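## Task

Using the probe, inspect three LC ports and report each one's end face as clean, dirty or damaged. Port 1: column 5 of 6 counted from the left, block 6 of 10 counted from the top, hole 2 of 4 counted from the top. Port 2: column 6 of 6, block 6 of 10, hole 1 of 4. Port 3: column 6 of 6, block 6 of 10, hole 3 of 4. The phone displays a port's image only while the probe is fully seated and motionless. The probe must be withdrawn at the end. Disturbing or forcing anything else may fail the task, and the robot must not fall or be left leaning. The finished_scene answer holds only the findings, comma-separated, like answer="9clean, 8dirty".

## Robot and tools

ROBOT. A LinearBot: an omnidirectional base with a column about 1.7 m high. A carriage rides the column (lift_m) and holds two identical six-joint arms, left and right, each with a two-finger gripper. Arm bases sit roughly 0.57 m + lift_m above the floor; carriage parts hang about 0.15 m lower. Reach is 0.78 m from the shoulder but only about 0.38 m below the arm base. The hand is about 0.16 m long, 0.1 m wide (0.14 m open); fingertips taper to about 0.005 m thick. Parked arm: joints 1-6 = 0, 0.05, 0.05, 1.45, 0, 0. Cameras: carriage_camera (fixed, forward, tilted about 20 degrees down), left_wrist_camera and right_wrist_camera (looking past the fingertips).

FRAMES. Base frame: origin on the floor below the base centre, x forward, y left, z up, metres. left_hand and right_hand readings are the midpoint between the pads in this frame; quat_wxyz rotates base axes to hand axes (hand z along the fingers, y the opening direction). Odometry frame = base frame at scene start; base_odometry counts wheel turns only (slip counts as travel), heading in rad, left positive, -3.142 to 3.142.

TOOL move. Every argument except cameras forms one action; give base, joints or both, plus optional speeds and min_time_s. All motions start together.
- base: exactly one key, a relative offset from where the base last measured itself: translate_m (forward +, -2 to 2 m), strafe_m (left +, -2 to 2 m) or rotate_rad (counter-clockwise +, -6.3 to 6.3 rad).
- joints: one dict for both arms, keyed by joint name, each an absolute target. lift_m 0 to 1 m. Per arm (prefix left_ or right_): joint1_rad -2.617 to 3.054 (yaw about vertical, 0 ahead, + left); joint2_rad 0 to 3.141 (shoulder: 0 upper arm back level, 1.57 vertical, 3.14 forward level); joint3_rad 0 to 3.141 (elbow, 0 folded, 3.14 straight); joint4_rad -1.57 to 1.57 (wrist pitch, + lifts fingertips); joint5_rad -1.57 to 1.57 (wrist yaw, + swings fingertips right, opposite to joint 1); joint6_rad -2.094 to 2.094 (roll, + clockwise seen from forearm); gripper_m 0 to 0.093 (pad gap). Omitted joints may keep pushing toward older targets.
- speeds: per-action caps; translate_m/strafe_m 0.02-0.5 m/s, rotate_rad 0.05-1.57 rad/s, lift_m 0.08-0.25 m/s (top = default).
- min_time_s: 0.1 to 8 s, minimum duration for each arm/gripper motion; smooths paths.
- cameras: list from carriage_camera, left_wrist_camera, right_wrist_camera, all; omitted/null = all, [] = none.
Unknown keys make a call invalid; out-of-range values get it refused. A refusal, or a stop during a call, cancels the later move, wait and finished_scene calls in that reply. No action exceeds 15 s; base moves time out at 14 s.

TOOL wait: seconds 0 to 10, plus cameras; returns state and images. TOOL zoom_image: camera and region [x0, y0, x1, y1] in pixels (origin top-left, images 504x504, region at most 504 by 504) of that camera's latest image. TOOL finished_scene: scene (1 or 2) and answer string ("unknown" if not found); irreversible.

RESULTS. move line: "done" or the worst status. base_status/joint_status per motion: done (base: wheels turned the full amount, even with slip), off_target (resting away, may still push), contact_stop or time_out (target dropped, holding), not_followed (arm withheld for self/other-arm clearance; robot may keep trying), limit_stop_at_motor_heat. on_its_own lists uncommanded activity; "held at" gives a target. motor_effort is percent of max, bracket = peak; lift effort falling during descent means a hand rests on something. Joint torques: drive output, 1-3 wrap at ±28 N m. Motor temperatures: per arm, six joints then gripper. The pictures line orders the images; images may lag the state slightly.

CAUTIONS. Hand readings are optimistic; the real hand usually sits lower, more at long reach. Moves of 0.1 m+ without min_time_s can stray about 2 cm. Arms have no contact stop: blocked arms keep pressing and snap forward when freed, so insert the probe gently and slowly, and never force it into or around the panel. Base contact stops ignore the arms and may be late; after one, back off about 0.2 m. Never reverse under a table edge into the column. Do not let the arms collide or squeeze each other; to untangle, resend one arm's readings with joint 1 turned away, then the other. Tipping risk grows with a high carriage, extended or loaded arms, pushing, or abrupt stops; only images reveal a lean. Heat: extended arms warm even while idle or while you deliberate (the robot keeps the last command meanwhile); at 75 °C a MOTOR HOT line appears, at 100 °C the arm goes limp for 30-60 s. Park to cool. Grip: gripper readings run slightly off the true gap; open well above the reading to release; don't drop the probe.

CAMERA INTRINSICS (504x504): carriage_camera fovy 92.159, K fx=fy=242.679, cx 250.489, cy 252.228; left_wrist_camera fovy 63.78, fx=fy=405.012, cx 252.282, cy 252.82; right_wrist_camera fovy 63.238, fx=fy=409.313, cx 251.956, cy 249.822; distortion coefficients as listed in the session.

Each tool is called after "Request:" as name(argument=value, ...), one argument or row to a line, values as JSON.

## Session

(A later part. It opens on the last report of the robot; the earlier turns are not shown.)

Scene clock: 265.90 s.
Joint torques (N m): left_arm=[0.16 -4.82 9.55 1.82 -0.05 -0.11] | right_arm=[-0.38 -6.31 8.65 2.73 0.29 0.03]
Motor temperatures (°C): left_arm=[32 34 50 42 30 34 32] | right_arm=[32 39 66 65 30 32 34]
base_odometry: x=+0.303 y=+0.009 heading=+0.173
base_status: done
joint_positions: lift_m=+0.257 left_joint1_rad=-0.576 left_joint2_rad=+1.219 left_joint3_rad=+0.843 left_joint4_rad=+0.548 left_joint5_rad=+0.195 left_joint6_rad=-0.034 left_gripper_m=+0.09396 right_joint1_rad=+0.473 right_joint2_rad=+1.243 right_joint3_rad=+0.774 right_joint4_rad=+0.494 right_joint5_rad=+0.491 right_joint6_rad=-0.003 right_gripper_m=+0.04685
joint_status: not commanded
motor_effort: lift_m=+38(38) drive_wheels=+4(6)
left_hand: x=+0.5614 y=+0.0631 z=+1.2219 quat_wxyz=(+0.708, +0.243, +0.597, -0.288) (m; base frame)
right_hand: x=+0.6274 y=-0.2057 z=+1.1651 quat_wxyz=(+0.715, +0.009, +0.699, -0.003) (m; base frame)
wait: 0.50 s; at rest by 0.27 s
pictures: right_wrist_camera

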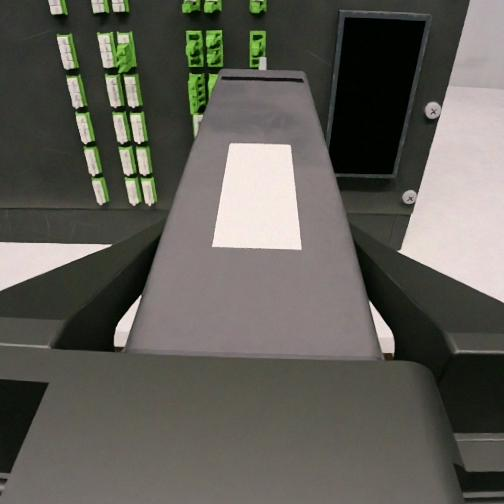

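Request:
move(
  base={"translate_m": -0.02},
  speeds={"translate_m": 0.04},
  cameras=[],
)

Request:
move(
  base={"strafe_m": 0.006},
  speeds={"strafe_m": 0.03},
  cameras=[],
)

Request:
wait(
  seconds=0.5,
  cameras=["right_wrist_camera"],
)

Request:
zoom_image(
  camera="right_wrist_camera",
  region=[240, 25, 290, 75],
)

Scene clock: 269.77 s.
Joint torques (N m): left_arm=[0.17 -4.52 9.62 1.88 -0.06 -0.1] | right_arm=[-0.51 -6.38 8.62 2.73 0.25 0.04]
Motor temperatures (°C): left_arm=[32 34 50 42 30 34 32] | right_arm=[32 39 65 65 30 32 34]
move: done
base_odometry: x=+0.283 y=+0.005 heading=+0.173
base_status: done
joint_positions: lift_m=+0.257 left_joint1_rad=-0.576 left_joint2_rad=+1.219 left_joint3_rad=+0.843 left_joint4_rad=+0.548 left_joint5_rad=+0.195 left_joint6_rad=-0.034 left_gripper_m=+0.09396 right_joint1_rad=+0.473 right_joint2_rad=+1.243 right_joint3_rad=+0.774 right_joint4_rad=+0.494 right_joint5_rad=+0.491 right_joint6_rad=-0.003 right_gripper_m=+0.04685
joint_status: not commanded
motor_effort: lift_m=+38(38) drive_wheels=-6(9)
left_hand: x=+0.5614 y=+0.0631 z=+1.2219 quat_wxyz=(+0.708, +0.243, +0.597, -0.288) (m; base frame)
right_hand: x=+0.6274 y=-0.2057 z=+1.1651 quat_wxyz=(+0.715, +0.009, +0.699, -0.003) (m; base frame)
pictures: none
No camera images: "cameras" was empty.

Scene clock: 270.47 s.
Joint torques (N m): left_arm=[0.12 -4.6 9.55 1.86 -0.02 -0.1] | right_arm=[-0.27 -6.42 8.44 2.73 0.25 0.02]
Motor temperatures (°C): left_arm=[32 35 50 42 30 34 32] | right_arm=[32 39 65 65 30 32 34]
move: done
base_odometry: x=+0.282 y=+0.011 heading=+0.173
base_status: done
joint_positions: lift_m=+0.257 left_joint1_rad=-0.576 left_joint2_rad=+1.219 left_joint3_rad=+0.843 left_joint4_rad=+0.548 left_joint5_rad=+0.194 left_joint6_rad=-0.034 left_gripper_m=+0.09396 right_joint1_rad=+0.473 right_joint2_rad=+1.243 right_joint3_rad=+0.774 right_joint4_rad=+0.494 right_joint5_rad=+0.492 right_joint6_rad=-0.003 right_gripper_m=+0.04685
joint_status: not commanded
motor_effort: lift_m=+38(38) drive_wheels=-3(8)
left_hand: x=+0.5615 y=+0.0633 z=+1.2219 quat_wxyz=(+0.708, +0.243, +0.597, -0.288) (m; base frame)
right_hand: x=+0.6275 y=-0.2062 z=+1.1651 quat_wxyz=(+0.715, +0.010, +0.699, -0.004) (m; base frame)
pictures: none
No camera images: "cameras" was empty.

Scene clock: 270.97 s.
Joint torques (N m): left_arm=[0.17 -4.62 9.48 1.87 -0.05 -0.1] | right_arm=[-0.14 -6.28 8.58 2.72 0.28 0.01]
Motor temperatures (°C): left_arm=[32 35 50 42 30 34 32] | right_arm=[32 39 65 65 30 32 34]
base_odometry: x=+0.282 y=+0.011 heading=+0.173
base_status: done
joint_positions: lift_m=+0.257 left_joint1_rad=-0.576 left_joint2_rad=+1.219 left_joint3_rad=+0.843 left_joint4_rad=+0.548 left_joint5_rad=+0.194 left_joint6_rad=-0.034 left_gripper_m=+0.09396 right_joint1_rad=+0.473 right_joint2_rad=+1.243 right_joint3_rad=+0.774 right_joint4_rad=+0.494 right_joint5_rad=+0.492 right_joint6_rad=-0.003 right_gripper_m=+0.04685
joint_status: not commanded
motor_effort: lift_m=+38(38) drive_wheels=-3(8)
left_hand: x=+0.5615 y=+0.0633 z=+1.2219 quat_wxyz=(+0.708, +0.243, +0.597, -0.288) (m; base frame)
right_hand: x=+0.6275 y=-0.2062 z=+1.1651 quat_wxyz=(+0.715, +0.010, +0.699, -0.004) (m; base frame)
wait: 0.50 s; at rest by 0.27 s
pictures: right_wrist_camera

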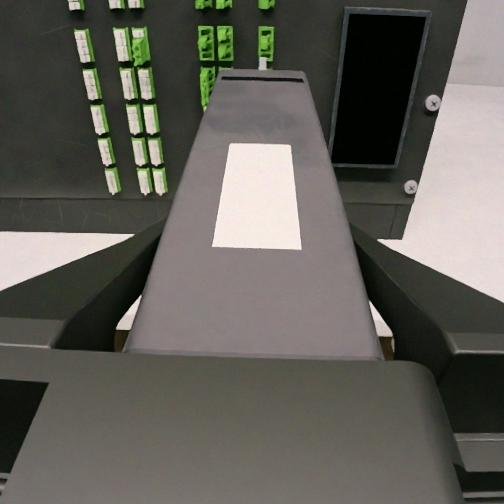

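Scaled by 10.080.

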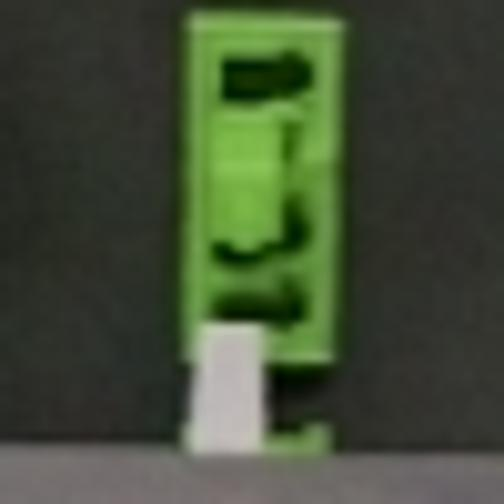

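Request:
move(
  base={"strafe_m": 0.0015},
  speeds={"strafe_m": 0.03},
  cameras=[],
)

Request:
move(
  base={"translate_m": 0.022},
  speeds={"translate_m": 0.04},
  cameras=[],
)

Request:
wait(
  seconds=0.5,
  cameras=["right_wrist_camera"],
)

Request:
zoom_image(
  camera="right_wrist_camera",
  region=[240, 25, 290, 75],
)

Scene clock: 277.53 s.
Joint torques (N m): left_arm=[0.16 -4.72 9.54 1.85 -0.02 -0.09] | right_arm=[-0.27 -6.17 8.46 2.71 0.23 0.03]
Motor temperatures (°C): left_arm=[32 35 50 42 30 34 32] | right_arm=[32 39 65 65 30 32 34]
move: done
base_odometry: x=+0.282 y=+0.013 heading=+0.174
base_status: done
joint_positions: lift_m=+0.257 left_joint1_rad=-0.576 left_joint2_rad=+1.219 left_joint3_rad=+0.843 left_joint4_rad=+0.548 left_joint5_rad=+0.194 left_joint6_rad=-0.034 left_gripper_m=+0.09396 right_joint1_rad=+0.472 right_joint2_rad=+1.243 right_joint3_rad=+0.774 right_joint4_rad=+0.494 right_joint5_rad=+0.493 right_joint6_rad=-0.003 right_gripper_m=+0.04685
joint_status: not commanded
motor_effort: lift_m=+38(38) drive_wheels=-3(6)
left_hand: x=+0.5615 y=+0.0633 z=+1.2219 quat_wxyz=(+0.708, +0.243, +0.597, -0.288) (m; base frame)
right_hand: x=+0.6275 y=-0.2067 z=+1.1651 quat_wxyz=(+0.715, +0.011, +0.699, -0.004) (m; base frame)
pictures: none
No camera images: "cameras" was empty.

Scene clock: 278.63 s.
Joint torques (N m): left_arm=[0.09 -4.67 9.59 1.85 -0.05 -0.1] | right_arm=[-0.21 -6.16 8.5 2.64 0.24 0.04]
Motor temperatures (°C): left_arm=[32 35 50 42 30 34 32] | right_arm=[32 39 65 65 30 32 34]
move: done
base_odometry: x=+0.304 y=+0.016 heading=+0.173
base_status: done
joint_positions: lift_m=+0.257 left_joint1_rad=-0.576 left_joint2_rad=+1.219 left_joint3_rad=+0.843 left_joint4_rad=+0.549 left_joint5_rad=+0.194 left_joint6_rad=-0.034 left_gripper_m=+0.09396 right_joint1_rad=+0.472 right_joint2_rad=+1.243 right_joint3_rad=+0.774 right_joint4_rad=+0.494 right_joint5_rad=+0.493 right_joint6_rad=-0.003 right_gripper_m=+0.04685
joint_status: not commanded
motor_effort: lift_m=+38(38) drive_wheels=+4(7)
left_hand: x=+0.5615 y=+0.0633 z=+1.2220 quat_wxyz=(+0.708, +0.243, +0.597, -0.288) (m; base frame)
right_hand: x=+0.6275 y=-0.2067 z=+1.1651 quat_wxyz=(+0.715, +0.011, +0.699, -0.004) (m; base frame)
pictures: none
No camera images: "cameras" was empty.

Scene clock: 279.13 s.
Joint torques (N m): left_arm=[0.13 -4.6 9.59 1.83 -0.03 -0.09] | right_arm=[-0.25 -6.31 8.65 2.71 0.24 0.03]
Motor temperatures (°C): left_arm=[32 35 50 42 30 34 32] | right_arm=[32 39 65 65 30 32 34]
base_odometry: x=+0.304 y=+0.016 heading=+0.173
base_status: done
joint_positions: lift_m=+0.257 left_joint1_rad=-0.576 left_joint2_rad=+1.219 left_joint3_rad=+0.843 left_joint4_rad=+0.549 left_joint5_rad=+0.194 left_joint6_rad=-0.034 left_gripper_m=+0.09396 right_joint1_rad=+0.472 right_joint2_rad=+1.243 right_joint3_rad=+0.774 right_joint4_rad=+0.494 right_joint5_rad=+0.493 right_joint6_rad=-0.003 right_gripper_m=+0.04685
joint_status: not commanded
motor_effort: lift_m=+38(38) drive_wheels=+4(7)
left_hand: x=+0.5615 y=+0.0633 z=+1.2220 quat_wxyz=(+0.708, +0.243, +0.597, -0.288) (m; base frame)
right_hand: x=+0.6275 y=-0.2067 z=+1.1651 quat_wxyz=(+0.715, +0.011, +0.699, -0.004) (m; base frame)
wait: 0.50 s; at rest by 0.27 s
pictures: right_wrist_camera

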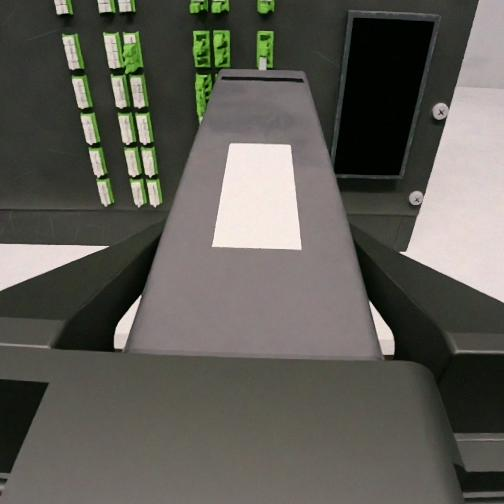

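Scaled by 10.080.

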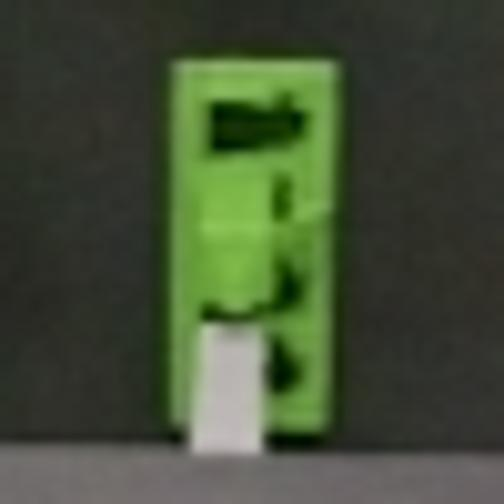

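Request:
move(
  base={"translate_m": 0.011},
  speeds={"translate_m": 0.04},
  cameras=[],
)

Request:
wait(
  seconds=0.5,
  cameras=["right_wrist_camera"],
)

Request:
zoom_image(
  camera="right_wrist_camera",
  region=[240, 25, 290, 75],
)

Scene clock: 281.97 s.
Joint torques (N m): left_arm=[0.05 -4.7 9.5 1.88 -0.04 -0.09] | right_arm=[-0.24 -6 8.68 2.72 0.24 0.03]
Motor temperatures (°C): left_arm=[32 35 50 42 30 34 32] | right_arm=[32 39 65 66 30 32 34]
move: done
base_odometry: x=+0.315 y=+0.018 heading=+0.173
base_status: done
joint_positions: lift_m=+0.257 left_joint1_rad=-0.576 left_joint2_rad=+1.219 left_joint3_rad=+0.843 left_joint4_rad=+0.549 left_joint5_rad=+0.194 left_joint6_rad=-0.034 left_gripper_m=+0.09396 right_joint1_rad=+0.472 right_joint2_rad=+1.243 right_joint3_rad=+0.774 right_joint4_rad=+0.494 right_joint5_rad=+0.493 right_joint6_rad=-0.003 right_gripper_m=+0.04685
joint_status: not commanded
motor_effort: lift_m=+38(38) drive_wheels=+4(9)
left_hand: x=+0.5615 y=+0.0633 z=+1.2221 quat_wxyz=(+0.708, +0.243, +0.597, -0.288) (m; base frame)
right_hand: x=+0.6275 y=-0.2067 z=+1.1651 quat_wxyz=(+0.715, +0.011, +0.699, -0.004) (m; base frame)
pictures: none
No camera images: "cameras" was empty.

Scene clock: 282.47 s.
Joint torques (N m): left_arm=[0.12 -4.6 9.59 1.85 -0.04 -0.11] | right_arm=[-0.23 -6.41 8.49 2.68 0.26 0.04]
Motor temperatures (°C): left_arm=[32 35 50 42 30 34 32] | right_arm=[32 39 65 66 30 32 34]
base_odometry: x=+0.315 y=+0.018 heading=+0.173
base_status: done
joint_positions: lift_m=+0.257 left_joint1_rad=-0.576 left_joint2_rad=+1.219 left_joint3_rad=+0.843 left_joint4_rad=+0.549 left_joint5_rad=+0.194 left_joint6_rad=-0.034 left_gripper_m=+0.09396 right_joint1_rad=+0.472 right_joint2_rad=+1.243 right_joint3_rad=+0.774 right_joint4_rad=+0.494 right_joint5_rad=+0.493 right_joint6_rad=-0.003 right_gripper_m=+0.04685
joint_status: not commanded
motor_effort: lift_m=+38(38) drive_wheels=+4(9)
left_hand: x=+0.5615 y=+0.0633 z=+1.2221 quat_wxyz=(+0.708, +0.243, +0.597, -0.288) (m; base frame)
right_hand: x=+0.6275 y=-0.2067 z=+1.1651 quat_wxyz=(+0.715, +0.011, +0.699, -0.004) (m; base frame)
wait: 0.50 s; at rest by 0.27 s
pictures: right_wrist_camera

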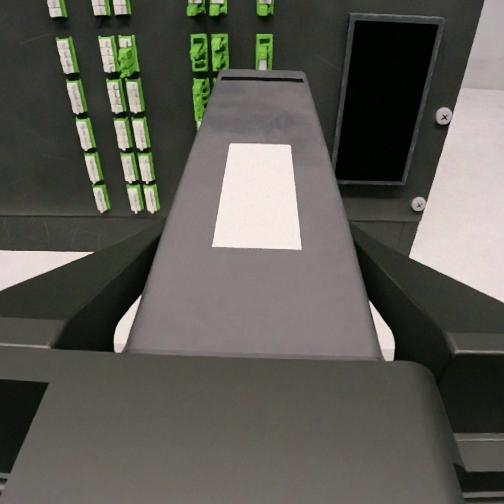

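Scaled by 10.080.

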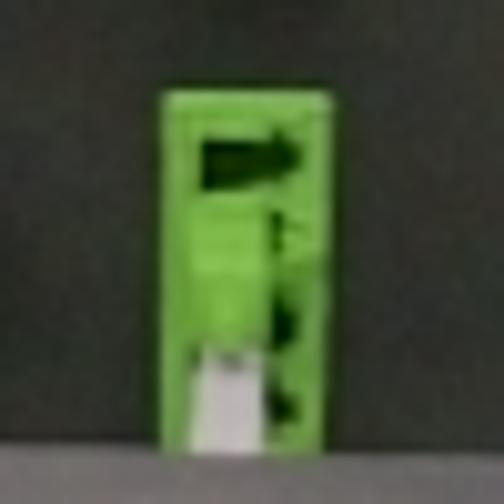

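Request:
move(
  joints={"lift_m": 0.2555},
  speeds={"lift_m": 0.08},
  cameras=[],
)

Request:
move(
  base={"translate_m": 0.007},
  speeds={"translate_m": 0.03},
  cameras=[],
)

Request:
wait(
  seconds=0.5,
  cameras=["right_wrist_camera"],
)

Request:
zoom_image(
  camera="right_wrist_camera",
  region=[240, 25, 290, 75],
)

Scene clock: 285.93 s.
Joint torques (N m): left_arm=[0.14 -4.67 9.58 1.84 -0.04 -0.11] | right_arm=[-0.14 -6.34 8.55 2.72 0.23 0]
Motor temperatures (°C): left_arm=[32 35 50 42 30 34 32] | right_arm=[32 39 65 66 30 32 34]
move: done
base_odometry: x=+0.315 y=+0.018 heading=+0.173
base_status: not commanded
joint_positions: lift_m=+0.256 left_joint1_rad=-0.576 left_joint2_rad=+1.219 left_joint3_rad=+0.843 left_joint4_rad=+0.549 left_joint5_rad=+0.194 left_joint6_rad=-0.034 left_gripper_m=+0.09396 right_joint1_rad=+0.472 right_joint2_rad=+1.243 right_joint3_rad=+0.774 right_joint4_rad=+0.494 right_joint5_rad=+0.493 right_joint6_rad=-0.002 right_gripper_m=+0.04685
joint_status: all done
motor_effort: lift_m=+36(38) drive_wheels=+4(4)
left_hand: x=+0.5615 y=+0.0633 z=+1.2211 quat_wxyz=(+0.708, +0.243, +0.597, -0.288) (m; base frame)
right_hand: x=+0.6275 y=-0.2067 z=+1.1642 quat_wxyz=(+0.715, +0.011, +0.699, -0.004) (m; base frame)
pictures: none
No camera images: "cameras" was empty.

Scene clock: 286.60 s.
Joint torques (N m): left_arm=[0.12 -4.62 9.61 1.88 -0.05 -0.09] | right_arm=[-0.08 -6.35 8.58 2.73 0.24 0.05]
Motor temperatures (°C): left_arm=[32 35 50 42 30 34 32] | right_arm=[32 39 65 66 30 32 34]
move: done
base_odometry: x=+0.322 y=+0.019 heading=+0.172
base_status: done
joint_positions: lift_m=+0.256 left_joint1_rad=-0.576 left_joint2_rad=+1.219 left_joint3_rad=+0.843 left_joint4_rad=+0.549 left_joint5_rad=+0.194 left_joint6_rad=-0.034 left_gripper_m=+0.09396 right_joint1_rad=+0.472 right_joint2_rad=+1.243 right_joint3_rad=+0.774 right_joint4_rad=+0.494 right_joint5_rad=+0.494 right_joint6_rad=-0.002 right_gripper_m=+0.04685
joint_status: not commanded
motor_effort: lift_m=+37(37) drive_wheels=+3(8)
left_hand: x=+0.5615 y=+0.0633 z=+1.2213 quat_wxyz=(+0.708, +0.243, +0.597, -0.288) (m; base frame)
right_hand: x=+0.6275 y=-0.2068 z=+1.1642 quat_wxyz=(+0.715, +0.011, +0.699, -0.005) (m; base frame)
pictures: none
No camera images: "cameras" was empty.

Scene clock: 287.10 s.
Joint torques (N m): left_arm=[0.17 -4.63 9.62 1.84 -0.05 -0.11] | right_arm=[-0.21 -6.39 8.49 2.72 0.26 0.03]
Motor temperatures (°C): left_arm=[32 35 50 42 30 34 32] | right_arm=[32 39 65 66 30 32 34]
base_odometry: x=+0.322 y=+0.019 heading=+0.172
base_status: done
joint_positions: lift_m=+0.256 left_joint1_rad=-0.576 left_joint2_rad=+1.219 left_joint3_rad=+0.843 left_joint4_rad=+0.549 left_joint5_rad=+0.194 left_joint6_rad=-0.034 left_gripper_m=+0.09396 right_joint1_rad=+0.472 right_joint2_rad=+1.243 right_joint3_rad=+0.774 right_joint4_rad=+0.494 right_joint5_rad=+0.494 right_joint6_rad=-0.002 right_gripper_m=+0.04685
joint_status: not commanded
motor_effort: lift_m=+36(37) drive_wheels=+3(8)
left_hand: x=+0.5615 y=+0.0633 z=+1.2213 quat_wxyz=(+0.708, +0.243, +0.597, -0.288) (m; base frame)
right_hand: x=+0.6275 y=-0.2068 z=+1.1642 quat_wxyz=(+0.715, +0.011, +0.699, -0.005) (m; base frame)
wait: 0.50 s; at rest by 0.27 s
pictures: right_wrist_camera

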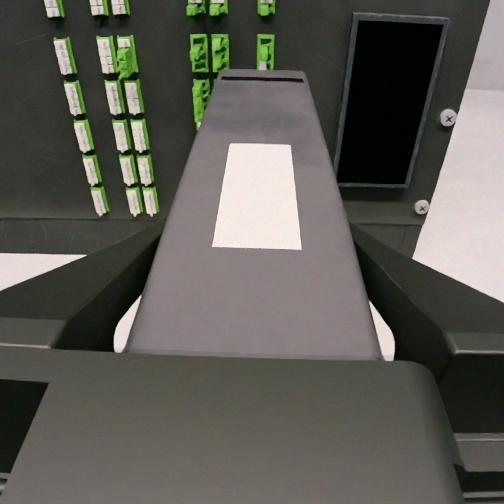

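Scaled by 10.080.

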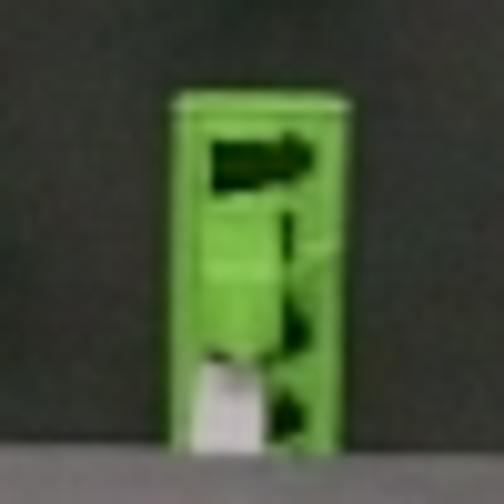

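Request:
move(
  joints={"right_joint5_rad": 0.511},
  cameras=[],
)

Request:
move(
  joints={"right_joint5_rad": 0.500},
  cameras=[],
)

Request:
wait(
  seconds=0.4,
  cameras=["right_wrist_camera"],
)

Request:
zoom_image(
  camera="right_wrist_camera",
  region=[240, 25, 290, 75],
)

Scene clock: 290.73 s.
Joint torques (N m): left_arm=[0.17 -4.59 9.66 1.85 -0.03 -0.08] | right_arm=[-0.21 -6.37 8.47 2.71 0.36 0.03]
Motor temperatures (°C): left_arm=[32 35 50 42 30 34 32] | right_arm=[32 39 65 66 30 32 34]
move: done
base_odometry: x=+0.322 y=+0.019 heading=+0.172
base_status: not commanded
joint_positions: lift_m=+0.256 left_joint1_rad=-0.576 left_joint2_rad=+1.219 left_joint3_rad=+0.843 left_joint4_rad=+0.549 left_joint5_rad=+0.194 left_joint6_rad=-0.034 left_gripper_m=+0.09396 right_joint1_rad=+0.472 right_joint2_rad=+1.243 right_joint3_rad=+0.774 right_joint4_rad=+0.494 right_joint5_rad=+0.497 right_joint6_rad=-0.002 right_gripper_m=+0.04685
joint_status: all done
motor_effort: lift_m=+36(36) drive_wheels=+3(3)
left_hand: x=+0.5615 y=+0.0633 z=+1.2213 quat_wxyz=(+0.708, +0.243, +0.597, -0.288) (m; base frame)
right_hand: x=+0.6275 y=-0.2074 z=+1.1642 quat_wxyz=(+0.715, +0.012, +0.699, -0.006) (m; base frame)
pictures: none
No camera images: "cameras" was empty.

Scene clock: 291.03 s.
Joint torques (N m): left_arm=[0.16 -4.62 9.57 1.86 -0.02 -0.11] | right_arm=[-0.27 -6.31 8.47 2.71 0.23 0.03]
Motor temperatures (°C): left_arm=[32 35 50 42 30 34 32] | right_arm=[32 39 65 66 30 32 34]
move: done
base_odometry: x=+0.322 y=+0.019 heading=+0.172
base_status: not commanded
joint_positions: lift_m=+0.256 left_joint1_rad=-0.576 left_joint2_rad=+1.219 left_joint3_rad=+0.843 left_joint4_rad=+0.549 left_joint5_rad=+0.194 left_joint6_rad=-0.034 left_gripper_m=+0.09396 right_joint1_rad=+0.472 right_joint2_rad=+1.243 right_joint3_rad=+0.774 right_joint4_rad=+0.494 right_joint5_rad=+0.497 right_joint6_rad=-0.002 right_gripper_m=+0.04685
joint_status: all done
motor_effort: lift_m=+36(37) drive_wheels=+3(3)
left_hand: x=+0.5615 y=+0.0633 z=+1.2213 quat_wxyz=(+0.708, +0.243, +0.597, -0.288) (m; base frame)
right_hand: x=+0.6275 y=-0.2074 z=+1.1642 quat_wxyz=(+0.715, +0.012, +0.699, -0.006) (m; base frame)
pictures: none
No camera images: "cameras" was empty.

Scene clock: 291.43 s.
Joint torques (N m): left_arm=[0.16 -4.66 9.54 1.85 -0.04 -0.11] | right_arm=[-0.32 -6.42 8.57 2.7 0.21 0.05]
Motor temperatures (°C): left_arm=[32 35 50 42 30 34 32] | right_arm=[32 39 65 66 30 32 34]
base_odometry: x=+0.322 y=+0.019 heading=+0.172
base_status: not commanded
joint_positions: lift_m=+0.256 left_joint1_rad=-0.576 left_joint2_rad=+1.219 left_joint3_rad=+0.843 left_joint4_rad=+0.549 left_joint5_rad=+0.194 left_joint6_rad=-0.034 left_gripper_m=+0.09396 right_joint1_rad=+0.472 right_joint2_rad=+1.243 right_joint3_rad=+0.774 right_joint4_rad=+0.494 right_joint5_rad=+0.497 right_joint6_rad=-0.002 right_gripper_m=+0.04685
joint_status: all done
motor_effort: lift_m=+36(37) drive_wheels=+3(3)
left_hand: x=+0.5615 y=+0.0633 z=+1.2213 quat_wxyz=(+0.708, +0.243, +0.597, -0.288) (m; base frame)
right_hand: x=+0.6275 y=-0.2074 z=+1.1642 quat_wxyz=(+0.715, +0.012, +0.699, -0.006) (m; base frame)
wait: 0.40 s; at rest by 0.27 s
pictures: right_wrist_camera

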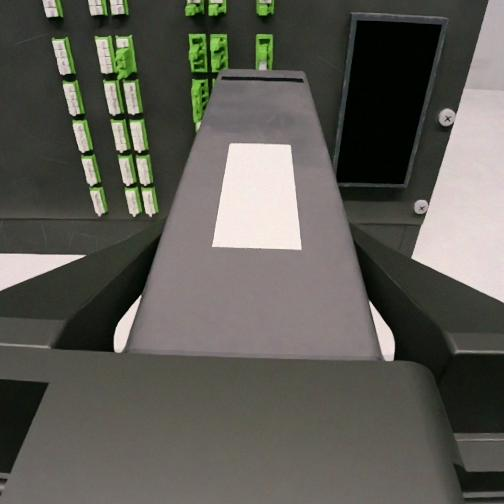

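Scaled by 10.080.

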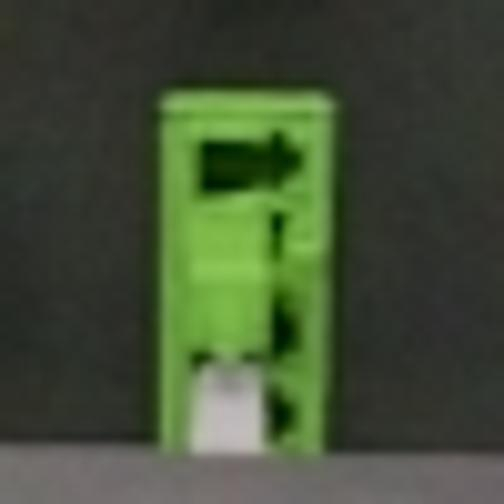

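Request:
move(
  base={"translate_m": 0.004},
  speeds={"translate_m": 0.02},
  cameras=[],
)

Request:
wait(
  seconds=0.4,
  cameras=["right_wrist_camera"],
)

Request:
zoom_image(
  camera="right_wrist_camera",
  region=[240, 25, 290, 75],
)

Scene clock: 294.43 s.
Joint torques (N m): left_arm=[0.14 -4.57 9.51 1.85 -0.03 -0.11] | right_arm=[-0.23 -6.32 8.42 2.67 0.21 0.04]
Motor temperatures (°C): left_arm=[32 35 51 42 30 34 32] | right_arm=[32 39 65 66 30 32 34]
move: done
base_odometry: x=+0.325 y=+0.020 heading=+0.171
base_status: done
joint_positions: lift_m=+0.256 left_joint1_rad=-0.576 left_joint2_rad=+1.219 left_joint3_rad=+0.843 left_joint4_rad=+0.549 left_joint5_rad=+0.194 left_joint6_rad=-0.034 left_gripper_m=+0.09396 right_joint1_rad=+0.472 right_joint2_rad=+1.243 right_joint3_rad=+0.774 right_joint4_rad=+0.494 right_joint5_rad=+0.497 right_joint6_rad=-0.002 right_gripper_m=+0.04685
joint_status: not commanded
motor_effort: lift_m=+37(37) drive_wheels=+3(7)
left_hand: x=+0.5615 y=+0.0633 z=+1.2213 quat_wxyz=(+0.708, +0.243, +0.597, -0.288) (m; base frame)
right_hand: x=+0.6275 y=-0.2074 z=+1.1643 quat_wxyz=(+0.715, +0.012, +0.699, -0.006) (m; base frame)
pictures: none
No camera images: "cameras" was empty.

Scene clock: 294.83 s.
Joint torques (N m): left_arm=[0.13 -4.62 9.59 1.85 -0.03 -0.09] | right_arm=[-0.29 -6.23 8.54 2.7 0.2 0.01]
Motor temperatures (°C): left_arm=[32 35 51 42 30 34 32] | right_arm=[32 39 65 66 30 32 34]
base_odometry: x=+0.325 y=+0.020 heading=+0.171
base_status: done
joint_positions: lift_m=+0.256 left_joint1_rad=-0.576 left_joint2_rad=+1.219 left_joint3_rad=+0.843 left_joint4_rad=+0.549 left_joint5_rad=+0.194 left_joint6_rad=-0.034 left_gripper_m=+0.09396 right_joint1_rad=+0.472 right_joint2_rad=+1.243 right_joint3_rad=+0.774 right_joint4_rad=+0.494 right_joint5_rad=+0.497 right_joint6_rad=-0.002 right_gripper_m=+0.04685
joint_status: not commanded
motor_effort: lift_m=+36(37) drive_wheels=+3(7)
left_hand: x=+0.5615 y=+0.0633 z=+1.2213 quat_wxyz=(+0.708, +0.243, +0.597, -0.288) (m; base frame)
right_hand: x=+0.6275 y=-0.2074 z=+1.1643 quat_wxyz=(+0.715, +0.012, +0.699, -0.006) (m; base frame)
wait: 0.40 s; at rest by 0.27 s
pictures: right_wrist_camera

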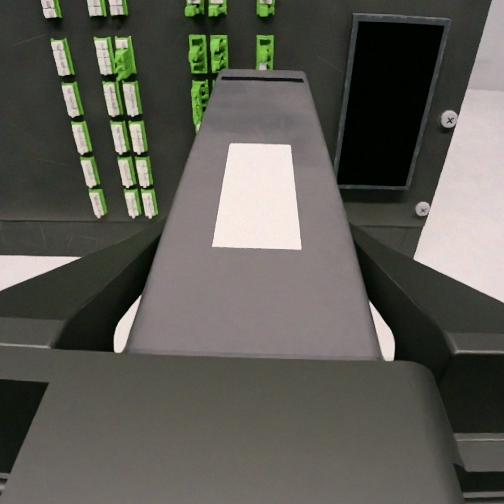

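Scaled by 10.080.

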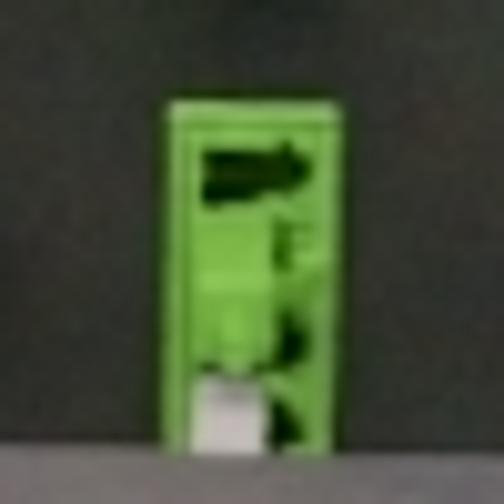

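Request:
move(
  joints={"right_joint5_rad": 0.513},
  cameras=[],
)

Request:
move(
  base={"translate_m": 0.002},
  joints={"right_joint5_rad": 0.502},
  speeds={"translate_m": 0.02},
  cameras=[],
)

Request:
wait(
  seconds=0.4,
  cameras=["right_wrist_camera"],
)

Request:
zoom_image(
  camera="right_wrist_camera",
  region=[240, 25, 290, 75],
)

Scene clock: 297.13 s.
Joint torques (N m): left_arm=[0.13 -4.68 9.58 1.85 -0.03 -0.08] | right_arm=[-0.18 -6.3 8.49 2.72 0.36 0.02]
Motor temperatures (°C): left_arm=[32 35 51 42 30 34 32] | right_arm=[32 39 65 66 30 32 34]
move: done
base_odometry: x=+0.325 y=+0.020 heading=+0.171
base_status: not commanded
joint_positions: lift_m=+0.256 left_joint1_rad=-0.576 left_joint2_rad=+1.219 left_joint3_rad=+0.843 left_joint4_rad=+0.549 left_joint5_rad=+0.194 left_joint6_rad=-0.034 left_gripper_m=+0.09396 right_joint1_rad=+0.472 right_joint2_rad=+1.243 right_joint3_rad=+0.774 right_joint4_rad=+0.494 right_joint5_rad=+0.499 right_joint6_rad=-0.002 right_gripper_m=+0.04685
joint_status: all done
motor_effort: lift_m=+36(37) drive_wheels=+3(3)
left_hand: x=+0.5615 y=+0.0633 z=+1.2213 quat_wxyz=(+0.708, +0.243, +0.597, -0.288) (m; base frame)
right_hand: x=+0.6275 y=-0.2076 z=+1.1642 quat_wxyz=(+0.715, +0.013, +0.699, -0.006) (m; base frame)
pictures: none
No camera images: "cameras" was empty.

Scene clock: 297.87 s.
Joint torques (N m): left_arm=[0.13 -4.62 9.55 1.86 -0.04 -0.11] | right_arm=[-0.2 -6.48 8.59 2.71 0.21 0.03]
Motor temperatures (°C): left_arm=[32 35 51 42 30 34 32] | right_arm=[32 39 65 66 30 32 34]
move: done
base_odometry: x=+0.327 y=+0.020 heading=+0.171
base_status: done
joint_positions: lift_m=+0.256 left_joint1_rad=-0.576 left_joint2_rad=+1.219 left_joint3_rad=+0.843 left_joint4_rad=+0.549 left_joint5_rad=+0.194 left_joint6_rad=-0.034 left_gripper_m=+0.09396 right_joint1_rad=+0.472 right_joint2_rad=+1.243 right_joint3_rad=+0.774 right_joint4_rad=+0.494 right_joint5_rad=+0.499 right_joint6_rad=-0.002 right_gripper_m=+0.04685
joint_status: all done
motor_effort: lift_m=+37(37) drive_wheels=+3(9)
left_hand: x=+0.5615 y=+0.0633 z=+1.2212 quat_wxyz=(+0.708, +0.243, +0.597, -0.288) (m; base frame)
right_hand: x=+0.6275 y=-0.2076 z=+1.1642 quat_wxyz=(+0.715, +0.013, +0.699, -0.006) (m; base frame)
pictures: none
No camera images: "cameras" was empty.

Scene clock: 298.27 s.
Joint torques (N m): left_arm=[0.09 -4.64 9.61 1.84 -0.03 -0.1] | right_arm=[-0.38 -6.63 8.53 2.72 0.23 0.05]
Motor temperatures (°C): left_arm=[32 35 51 42 30 34 32] | right_arm=[32 39 65 66 30 32 34]
base_odometry: x=+0.327 y=+0.020 heading=+0.171
base_status: done
joint_positions: lift_m=+0.256 left_joint1_rad=-0.576 left_joint2_rad=+1.219 left_joint3_rad=+0.843 left_joint4_rad=+0.549 left_joint5_rad=+0.194 left_joint6_rad=-0.034 left_gripper_m=+0.09396 right_joint1_rad=+0.472 right_joint2_rad=+1.243 right_joint3_rad=+0.774 right_joint4_rad=+0.494 right_joint5_rad=+0.499 right_joint6_rad=-0.002 right_gripper_m=+0.04685
joint_status: all done
motor_effort: lift_m=+36(37) drive_wheels=+3(9)
left_hand: x=+0.5615 y=+0.0633 z=+1.2212 quat_wxyz=(+0.708, +0.243, +0.597, -0.288) (m; base frame)
right_hand: x=+0.6275 y=-0.2076 z=+1.1642 quat_wxyz=(+0.715, +0.013, +0.699, -0.006) (m; base frame)
wait: 0.40 s; at rest by 0.27 s
pictures: right_wrist_camera

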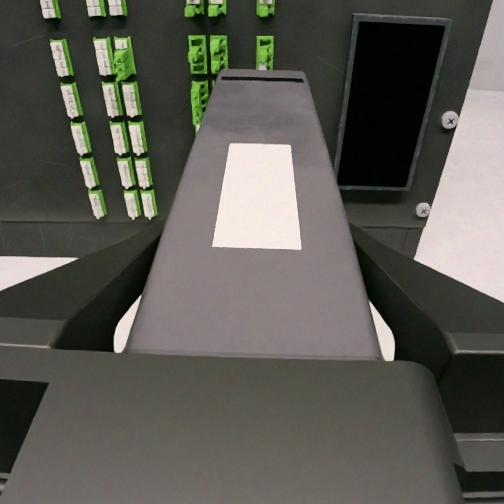

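Scaled by 10.080.

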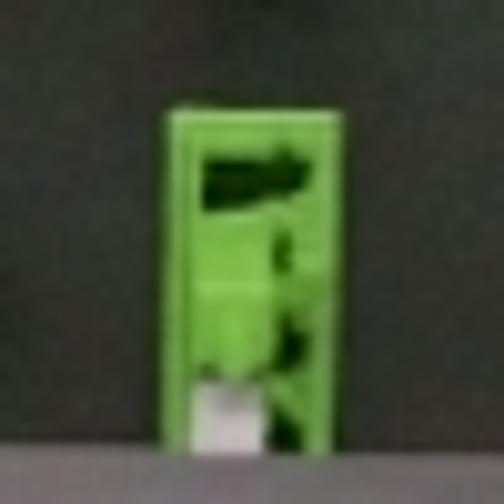

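Request:
move(
  base={"translate_m": 0.003},
  speeds={"translate_m": 0.02},
  cameras=["right_wrist_camera"],
)

Request:
zoom_image(
  camera="right_wrist_camera",
  region=[240, 25, 290, 75],
)

Scene clock: 300.93 s.
Joint torques (N m): left_arm=[0.1 -4.72 9.59 1.87 -0.04 -0.09] | right_arm=[-0.21 -6.2 8.49 2.68 0.2 0.04]
Motor temperatures (°C): left_arm=[32 35 51 42 30 34 32] | right_arm=[32 39 65 67 30 32 34]
move: done
base_odometry: x=+0.330 y=+0.021 heading=+0.170
base_status: done
joint_positions: lift_m=+0.256 left_joint1_rad=-0.576 left_joint2_rad=+1.219 left_joint3_rad=+0.843 left_joint4_rad=+0.550 left_joint5_rad=+0.194 left_joint6_rad=-0.034 left_gripper_m=+0.09396 right_joint1_rad=+0.472 right_joint2_rad=+1.243 right_joint3_rad=+0.774 right_joint4_rad=+0.494 right_joint5_rad=+0.499 right_joint6_rad=-0.002 right_gripper_m=+0.04685
joint_status: not commanded
motor_effort: lift_m=+36(37) drive_wheels=+3(11)
left_hand: x=+0.5615 y=+0.0634 z=+1.2215 quat_wxyz=(+0.708, +0.243, +0.597, -0.288) (m; base frame)
right_hand: x=+0.6275 y=-0.2076 z=+1.1642 quat_wxyz=(+0.715, +0.013, +0.699, -0.006) (m; base frame)
pictures: right_wrist_camera

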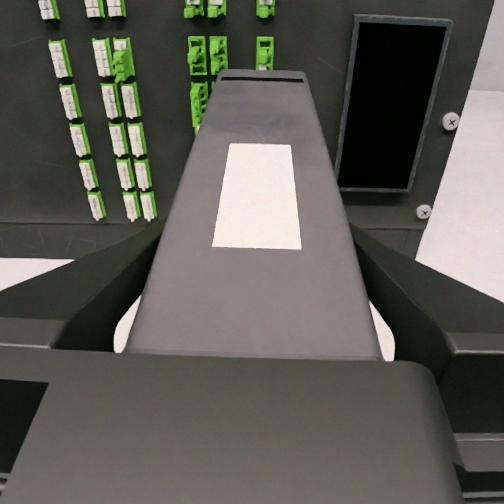

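Scaled by 10.080.

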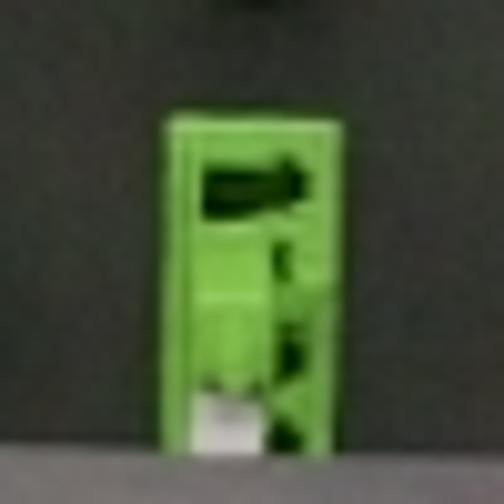

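Request:
move(
  base={"translate_m": 0.003},
  speeds={"translate_m": 0.02},
  cameras=["right_wrist_camera"],
)

Request:
zoom_image(
  camera="right_wrist_camera",
  region=[240, 25, 290, 75],
)

Scene clock: 303.83 s.
Joint torques (N m): left_arm=[0.2 -4.6 9.55 1.82 -0.06 -0.11] | right_arm=[-0.16 -6.2 8.61 2.73 0.23 0.03]
Motor temperatures (°C): left_arm=[32 35 51 42 30 34 32] | right_arm=[32 39 66 67 30 32 34]
move: done
base_odometry: x=+0.333 y=+0.021 heading=+0.169
base_status: done
joint_positions: lift_m=+0.256 left_joint1_rad=-0.576 left_joint2_rad=+1.219 left_joint3_rad=+0.843 left_joint4_rad=+0.551 left_joint5_rad=+0.194 left_joint6_rad=-0.034 left_gripper_m=+0.09396 right_joint1_rad=+0.472 right_joint2_rad=+1.243 right_joint3_rad=+0.774 right_joint4_rad=+0.494 right_joint5_rad=+0.497 right_joint6_rad=-0.002 right_gripper_m=+0.04685
joint_status: not commanded
motor_effort: lift_m=+36(37) drive_wheels=+3(9)
left_hand: x=+0.5615 y=+0.0634 z=+1.2216 quat_wxyz=(+0.709, +0.243, +0.597, -0.288) (m; base frame)
right_hand: x=+0.6275 y=-0.2074 z=+1.1643 quat_wxyz=(+0.715, +0.012, +0.699, -0.006) (m; base frame)
pictures: right_wrist_camera

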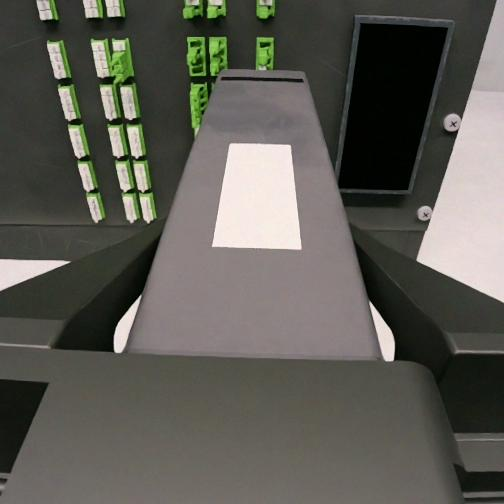

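Scaled by 10.080.

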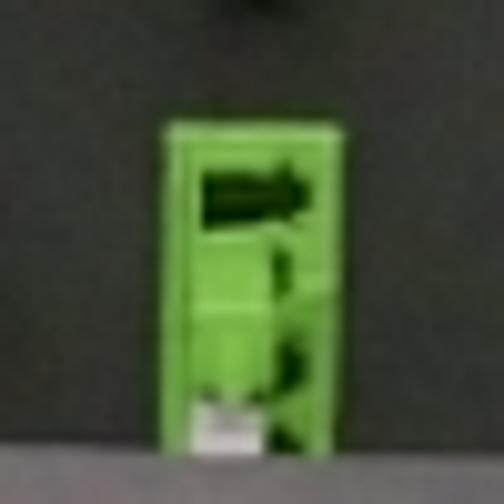

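Inserting smoothly.

Request:
move(
  base={"translate_m": 0.004},
  speeds={"translate_m": 0.02},
  cameras=[],
)

Request:
move(
  base={"translate_m": 0.004},
  speeds={"translate_m": 0.02},
  cameras=["right_wrist_camera"],
)

Scene clock: 308.47 s.
Joint torques (N m): left_arm=[0.12 -4.72 9.52 1.87 -0.04 -0.1] | right_arm=[-0.27 -6.28 8.58 2.7 0.2 0.02]
Motor temperatures (°C): left_arm=[32 35 51 42 30 34 32] | right_arm=[32 39 66 67 30 32 34]
move: done
base_odometry: x=+0.337 y=+0.022 heading=+0.169
base_status: done
joint_positions: lift_m=+0.256 left_joint1_rad=-0.576 left_joint2_rad=+1.219 left_joint3_rad=+0.843 left_joint4_rad=+0.550 left_joint5_rad=+0.194 left_joint6_rad=-0.034 left_gripper_m=+0.09396 right_joint1_rad=+0.472 right_joint2_rad=+1.243 right_joint3_rad=+0.774 right_joint4_rad=+0.494 right_joint5_rad=+0.496 right_joint6_rad=-0.002 right_gripper_m=+0.04685
joint_status: not commanded
motor_effort: lift_m=+36(37) drive_wheels=+3(8)
left_hand: x=+0.5615 y=+0.0634 z=+1.2215 quat_wxyz=(+0.708, +0.243, +0.597, -0.288) (m; base frame)
right_hand: x=+0.6275 y=-0.2072 z=+1.1643 quat_wxyz=(+0.715, +0.012, +0.699, -0.005) (m; base frame)
pictures: none
No camera images: "cameras" was empty.

Scene clock: 309.03 s.
Joint torques (N m): left_arm=[0.18 -4.62 9.51 1.84 -0.05 -0.11] | right_arm=[-0.66 -5.98 8.59 2.75 0.24 0.02]
Motor temperatures (°C): left_arm=[32 35 51 42 30 34 32] | right_arm=[32 39 66 67 30 32 34]
move: done
base_odometry: x=+0.341 y=+0.022 heading=+0.168
base_status: done
joint_positions: lift_m=+0.256 left_joint1_rad=-0.576 left_joint2_rad=+1.219 left_joint3_rad=+0.843 left_joint4_rad=+0.550 left_joint5_rad=+0.194 left_joint6_rad=-0.034 left_gripper_m=+0.09396 right_joint1_rad=+0.476 right_joint2_rad=+1.239 right_joint3_rad=+0.774 right_joint4_rad=+0.489 right_joint5_rad=+0.499 right_joint6_rad=-0.002 right_gripper_m=+0.04685
joint_status: not commanded
motor_effort: lift_m=+36(37) drive_wheels=+4(8)
left_hand: x=+0.5615 y=+0.0634 z=+1.2214 quat_wxyz=(+0.708, +0.243, +0.597, -0.288) (m; base frame)
right_hand: x=+0.6264 y=-0.2065 z=+1.1645 quat_wxyz=(+0.714, +0.011, +0.700, -0.005) (m; base frame)
pictures: right_wrist_camera

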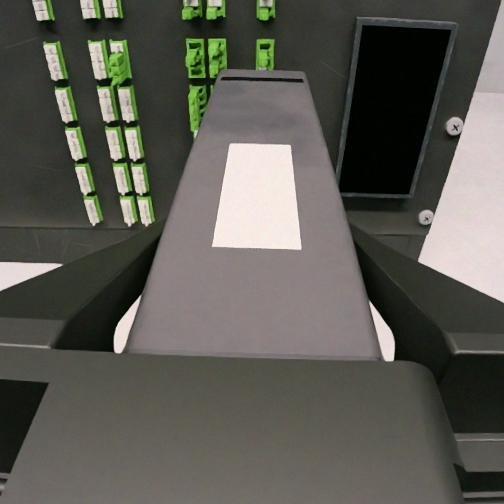

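Request:
move(
  base={"translate_m": 0.002},
  speeds={"translate_m": 0.02},
  cameras=["right_wrist_camera"],
)

Scene clock: 310.43 s.
Joint torques (N m): left_arm=[0.14 -4.68 9.48 1.88 -0.04 -0.12] | right_arm=[-0.85 -5.08 8.58 2.86 0.14 0.05]
Motor temperatures (°C): left_arm=[32 35 51 42 30 34 32] | right_arm=[32 39 66 67 30 32 34]
move: done
base_odometry: x=+0.343 y=+0.022 heading=+0.167
base_status: done
joint_positions: lift_m=+0.256 left_joint1_rad=-0.576 left_joint2_rad=+1.219 left_joint3_rad=+0.843 left_joint4_rad=+0.549 left_joint5_rad=+0.194 left_joint6_rad=-0.034 left_gripper_m=+0.09396 right_joint1_rad=+0.480 right_joint2_rad=+1.232 right_joint3_rad=+0.774 right_joint4_rad=+0.478 right_joint5_rad=+0.502 right_joint6_rad=-0.002 right_gripper_m=+0.04685
joint_status: not commanded
motor_effort: lift_m=+36(37) drive_wheels=+4(11)
left_hand: x=+0.5615 y=+0.0634 z=+1.2213 quat_wxyz=(+0.708, +0.243, +0.597, -0.288) (m; base frame)
right_hand: x=+0.6247 y=-0.2058 z=+1.1649 quat_wxyz=(+0.713, +0.010, +0.701, -0.005) (m; base frame)
pictures: right_wrist_camera

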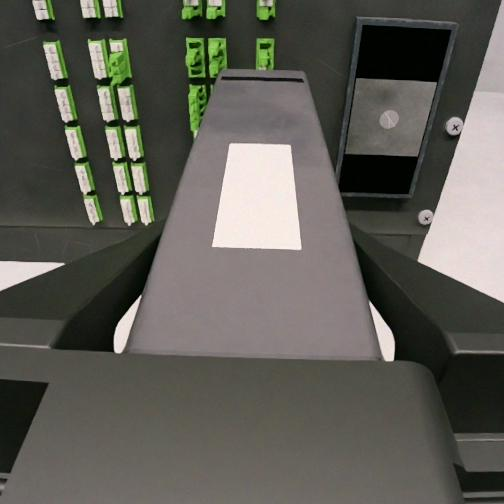

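Request:
zoom_image(
  camera="right_wrist_camera",
  region=[372, 103, 406, 137],
)

Request:
zoom_image(
  camera="right_wrist_camera",
  region=[340, 70, 440, 170],
)

Scaled by 14.824.

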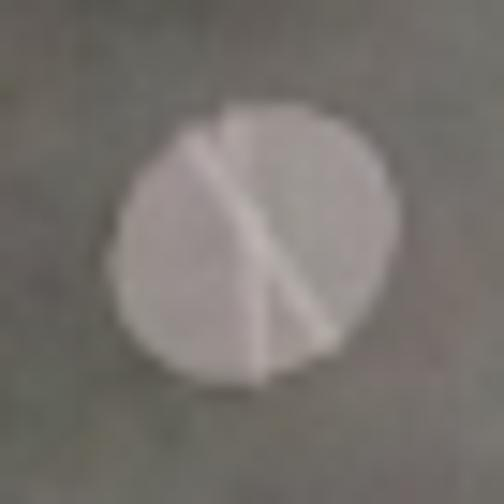

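Scaled by 5.040.

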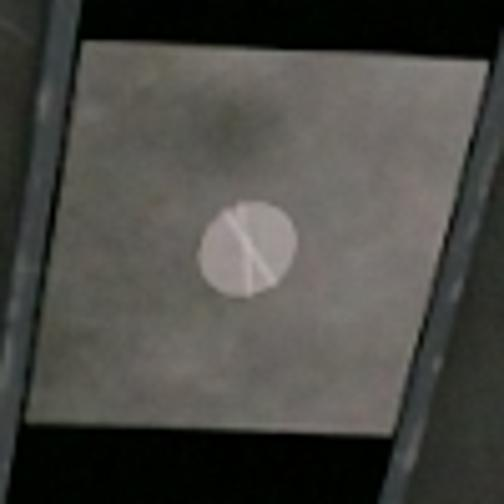

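Request:
move(
  base={"translate_m": -0.065},
  speeds={"translate_m": 0.05},
  cameras=[],
)

Request:
move(
  base={"strafe_m": 0.034},
  joints={"lift_m": 0.2620},
  speeds={"strafe_m": 0.05, "lift_m": 0.08},
  cameras=[],
)

Request:
wait(
  seconds=0.5,
  cameras=["right_wrist_camera"],
)

Request:
zoom_image(
  camera="right_wrist_camera",
  region=[235, 15, 295, 75],
)

Scene clock: 316.50 s.
Joint torques (N m): left_arm=[0.21 -4.66 9.55 1.84 -0.02 -0.09] | right_arm=[-0.95 -5.91 8.51 2.76 0.23 0.04]
Motor temperatures (°C): left_arm=[32 35 51 42 30 34 32] | right_arm=[32 39 66 69 30 32 34]
move: done
base_odometry: x=+0.279 y=+0.012 heading=+0.167
base_status: done
joint_positions: lift_m=+0.256 left_joint1_rad=-0.576 left_joint2_rad=+1.219 left_joint3_rad=+0.843 left_joint4_rad=+0.549 left_joint5_rad=+0.194 left_joint6_rad=-0.034 left_gripper_m=+0.09396 right_joint1_rad=+0.480 right_joint2_rad=+1.238 right_joint3_rad=+0.774 right_joint4_rad=+0.489 right_joint5_rad=+0.500 right_joint6_rad=-0.002 right_gripper_m=+0.04685
joint_status: not commanded
motor_effort: lift_m=+36(37) drive_wheels=-2(11)
left_hand: x=+0.5615 y=+0.0634 z=+1.2212 quat_wxyz=(+0.708, +0.243, +0.597, -0.288) (m; base frame)
right_hand: x=+0.6258 y=-0.2049 z=+1.1648 quat_wxyz=(+0.715, +0.010, +0.699, -0.004) (m; base frame)
pictures: none
No camera images: "cameras" was empty.

Scene clock: 317.67 s.
Joint torques (N m): left_arm=[0.21 -4.6 9.61 1.82 -0.03 -0.07] | right_arm=[-0.44 -6.05 8.54 2.67 0.2 0.01]
Motor temperatures (°C): left_arm=[32 35 51 42 30 34 32] | right_arm=[32 39 66 69 30 32 34]
move: done
base_odometry: x=+0.274 y=+0.045 heading=+0.167
base_status: done
joint_positions: lift_m=+0.262 left_joint1_rad=-0.576 left_joint2_rad=+1.219 left_joint3_rad=+0.843 left_joint4_rad=+0.551 left_joint5_rad=+0.194 left_joint6_rad=-0.034 left_gripper_m=+0.09396 right_joint1_rad=+0.476 right_joint2_rad=+1.239 right_joint3_rad=+0.774 right_joint4_rad=+0.496 right_joint5_rad=+0.499 right_joint6_rad=-0.002 right_gripper_m=+0.04685
joint_status: all done
motor_effort: lift_m=+48(61) drive_wheels=+2(9)
left_hand: x=+0.5615 y=+0.0634 z=+1.2273 quat_wxyz=(+0.709, +0.243, +0.597, -0.288) (m; base frame)
right_hand: x=+0.6264 y=-0.2066 z=+1.1718 quat_wxyz=(+0.717, +0.013, +0.697, -0.004) (m; base frame)
pictures: none
No camera images: "cameras" was empty.

Scene clock: 318.17 s.
Joint torques (N m): left_arm=[0.13 -4.59 9.61 1.83 -0.04 -0.11] | right_arm=[-0.65 -5.93 8.44 2.69 0.22 0.04]
Motor temperatures (°C): left_arm=[32 35 51 42 30 34 32] | right_arm=[32 39 66 69 30 32 34]
base_odometry: x=+0.274 y=+0.045 heading=+0.167
base_status: done
joint_positions: lift_m=+0.262 left_joint1_rad=-0.576 left_joint2_rad=+1.219 left_joint3_rad=+0.843 left_joint4_rad=+0.551 left_joint5_rad=+0.194 left_joint6_rad=-0.034 left_gripper_m=+0.09396 right_joint1_rad=+0.476 right_joint2_rad=+1.239 right_joint3_rad=+0.774 right_joint4_rad=+0.496 right_joint5_rad=+0.499 right_joint6_rad=-0.002 right_gripper_m=+0.04685
joint_status: all done
motor_effort: lift_m=+48(61) drive_wheels=+2(9)
left_hand: x=+0.5615 y=+0.0634 z=+1.2273 quat_wxyz=(+0.709, +0.243, +0.597, -0.288) (m; base frame)
right_hand: x=+0.6264 y=-0.2066 z=+1.1718 quat_wxyz=(+0.717, +0.013, +0.697, -0.004) (m; base frame)
wait: 0.50 s; at rest by 0.27 s
pictures: right_wrist_camera

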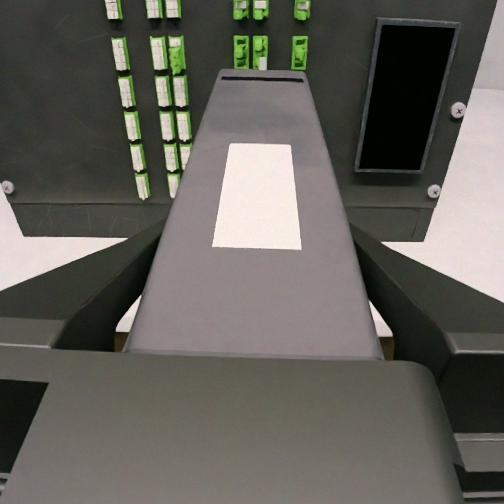

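Scaled by 8.400.

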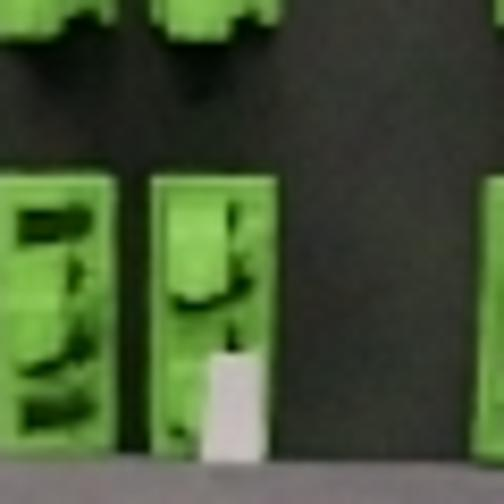

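Request:
move(
  joints={"right_joint4_rad": 0.531},
  cameras=[],
)

Request:
move(
  joints={"right_joint4_rad": 0.546},
  base={"strafe_m": -0.001},
  cameras=[],
)

Request:
wait(
  seconds=0.5,
  cameras=["right_wrist_camera"],
)

Request:
zoom_image(
  camera="right_wrist_camera",
  region=[235, 15, 295, 75],
)

Scene clock: 323.10 s.
Joint torques (N m): left_arm=[0.17 -4.64 9.59 1.83 -0.05 -0.1] | right_arm=[-0.46 -5.93 8.54 2.52 0.22 0.04]
Motor temperatures (°C): left_arm=[32 35 51 43 30 34 32] | right_arm=[32 39 66 69 30 32 34]
move: done
base_odometry: x=+0.274 y=+0.045 heading=+0.167
base_status: not commanded
joint_positions: lift_m=+0.262 left_joint1_rad=-0.576 left_joint2_rad=+1.219 left_joint3_rad=+0.843 left_joint4_rad=+0.551 left_joint5_rad=+0.194 left_joint6_rad=-0.034 left_gripper_m=+0.09396 right_joint1_rad=+0.476 right_joint2_rad=+1.239 right_joint3_rad=+0.774 right_joint4_rad=+0.492 right_joint5_rad=+0.499 right_joint6_rad=-0.002 right_gripper_m=+0.04685
joint_status: all done
motor_effort: lift_m=+48(48) drive_wheels=+2(2)
left_hand: x=+0.5615 y=+0.0634 z=+1.2273 quat_wxyz=(+0.709, +0.243, +0.597, -0.288) (m; base frame)
right_hand: x=+0.6264 y=-0.2065 z=+1.1709 quat_wxyz=(+0.715, +0.012, +0.699, -0.005) (m; base frame)
pictures: none
No camera images: "cameras" was empty.

Scene clock: 323.67 s.
Joint torques (N m): left_arm=[0.21 -4.7 9.65 1.83 -0.02 -0.11] | right_arm=[-0.44 -5.83 8.57 2.63 0.21 0.02]
Motor temperatures (°C): left_arm=[32 35 51 43 30 34 32] | right_arm=[32 39 66 69 30 32 34]
move: off_target
base_odometry: x=+0.274 y=+0.044 heading=+0.167
base_status: done
joint_positions: lift_m=+0.262 left_joint1_rad=-0.576 left_joint2_rad=+1.219 left_joint3_rad=+0.843 left_joint4_rad=+0.551 left_joint5_rad=+0.194 left_joint6_rad=-0.034 left_gripper_m=+0.09396 right_joint1_rad=+0.475 right_joint2_rad=+1.239 right_joint3_rad=+0.774 right_joint4_rad=+0.492 right_joint5_rad=+0.500 right_joint6_rad=-0.002 right_gripper_m=+0.04685
joint_status: right_joint4_rad off_target (ended at +0.492, target +0.546)
motor_effort: lift_m=+48(48) drive_wheels=+1(3)
left_hand: x=+0.5614 y=+0.0634 z=+1.2273 quat_wxyz=(+0.709, +0.243, +0.597, -0.288) (m; base frame)
right_hand: x=+0.6265 y=-0.2068 z=+1.1709 quat_wxyz=(+0.715, +0.012, +0.699, -0.005) (m; base frame)
pictures: none
No camera images: "cameras" was empty.

Scene clock: 324.17 s.
Joint torques (N m): left_arm=[0.23 -4.66 9.52 1.83 -0.03 -0.11] | right_arm=[-0.39 -5.91 8.59 2.65 0.22 0.02]
Motor temperatures (°C): left_arm=[32 35 51 43 30 34 32] | right_arm=[32 39 66 69 30 32 34]
base_odometry: x=+0.274 y=+0.044 heading=+0.167
base_status: done
joint_positions: lift_m=+0.262 left_joint1_rad=-0.576 left_joint2_rad=+1.219 left_joint3_rad=+0.843 left_joint4_rad=+0.551 left_joint5_rad=+0.194 left_joint6_rad=-0.034 left_gripper_m=+0.09396 right_joint1_rad=+0.475 right_joint2_rad=+1.239 right_joint3_rad=+0.774 right_joint4_rad=+0.492 right_joint5_rad=+0.500 right_joint6_rad=-0.002 right_gripper_m=+0.04685
joint_status: right_joint4_rad off_target (ended at +0.492, target +0.546)
motor_effort: lift_m=+48(48) drive_wheels=+1(3)
left_hand: x=+0.5614 y=+0.0634 z=+1.2273 quat_wxyz=(+0.709, +0.243, +0.597, -0.288) (m; base frame)
right_hand: x=+0.6265 y=-0.2068 z=+1.1709 quat_wxyz=(+0.715, +0.012, +0.699, -0.005) (m; base frame)
wait: 0.50 s; at rest by 0.27 s
pictures: right_wrist_camera

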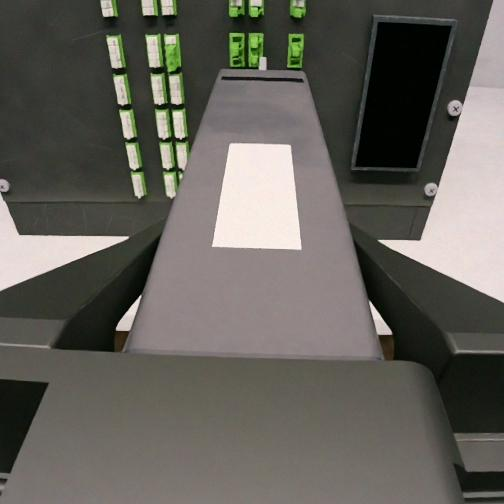

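Scaled by 8.400.

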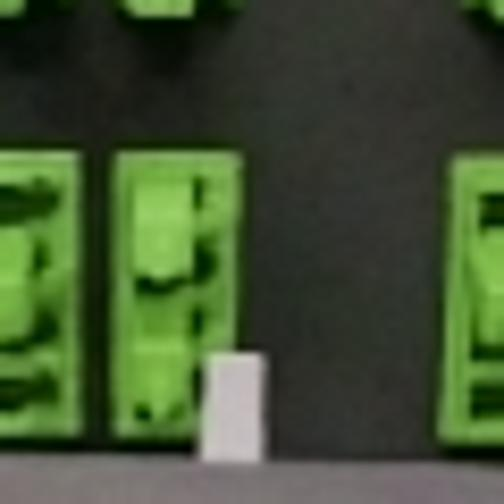

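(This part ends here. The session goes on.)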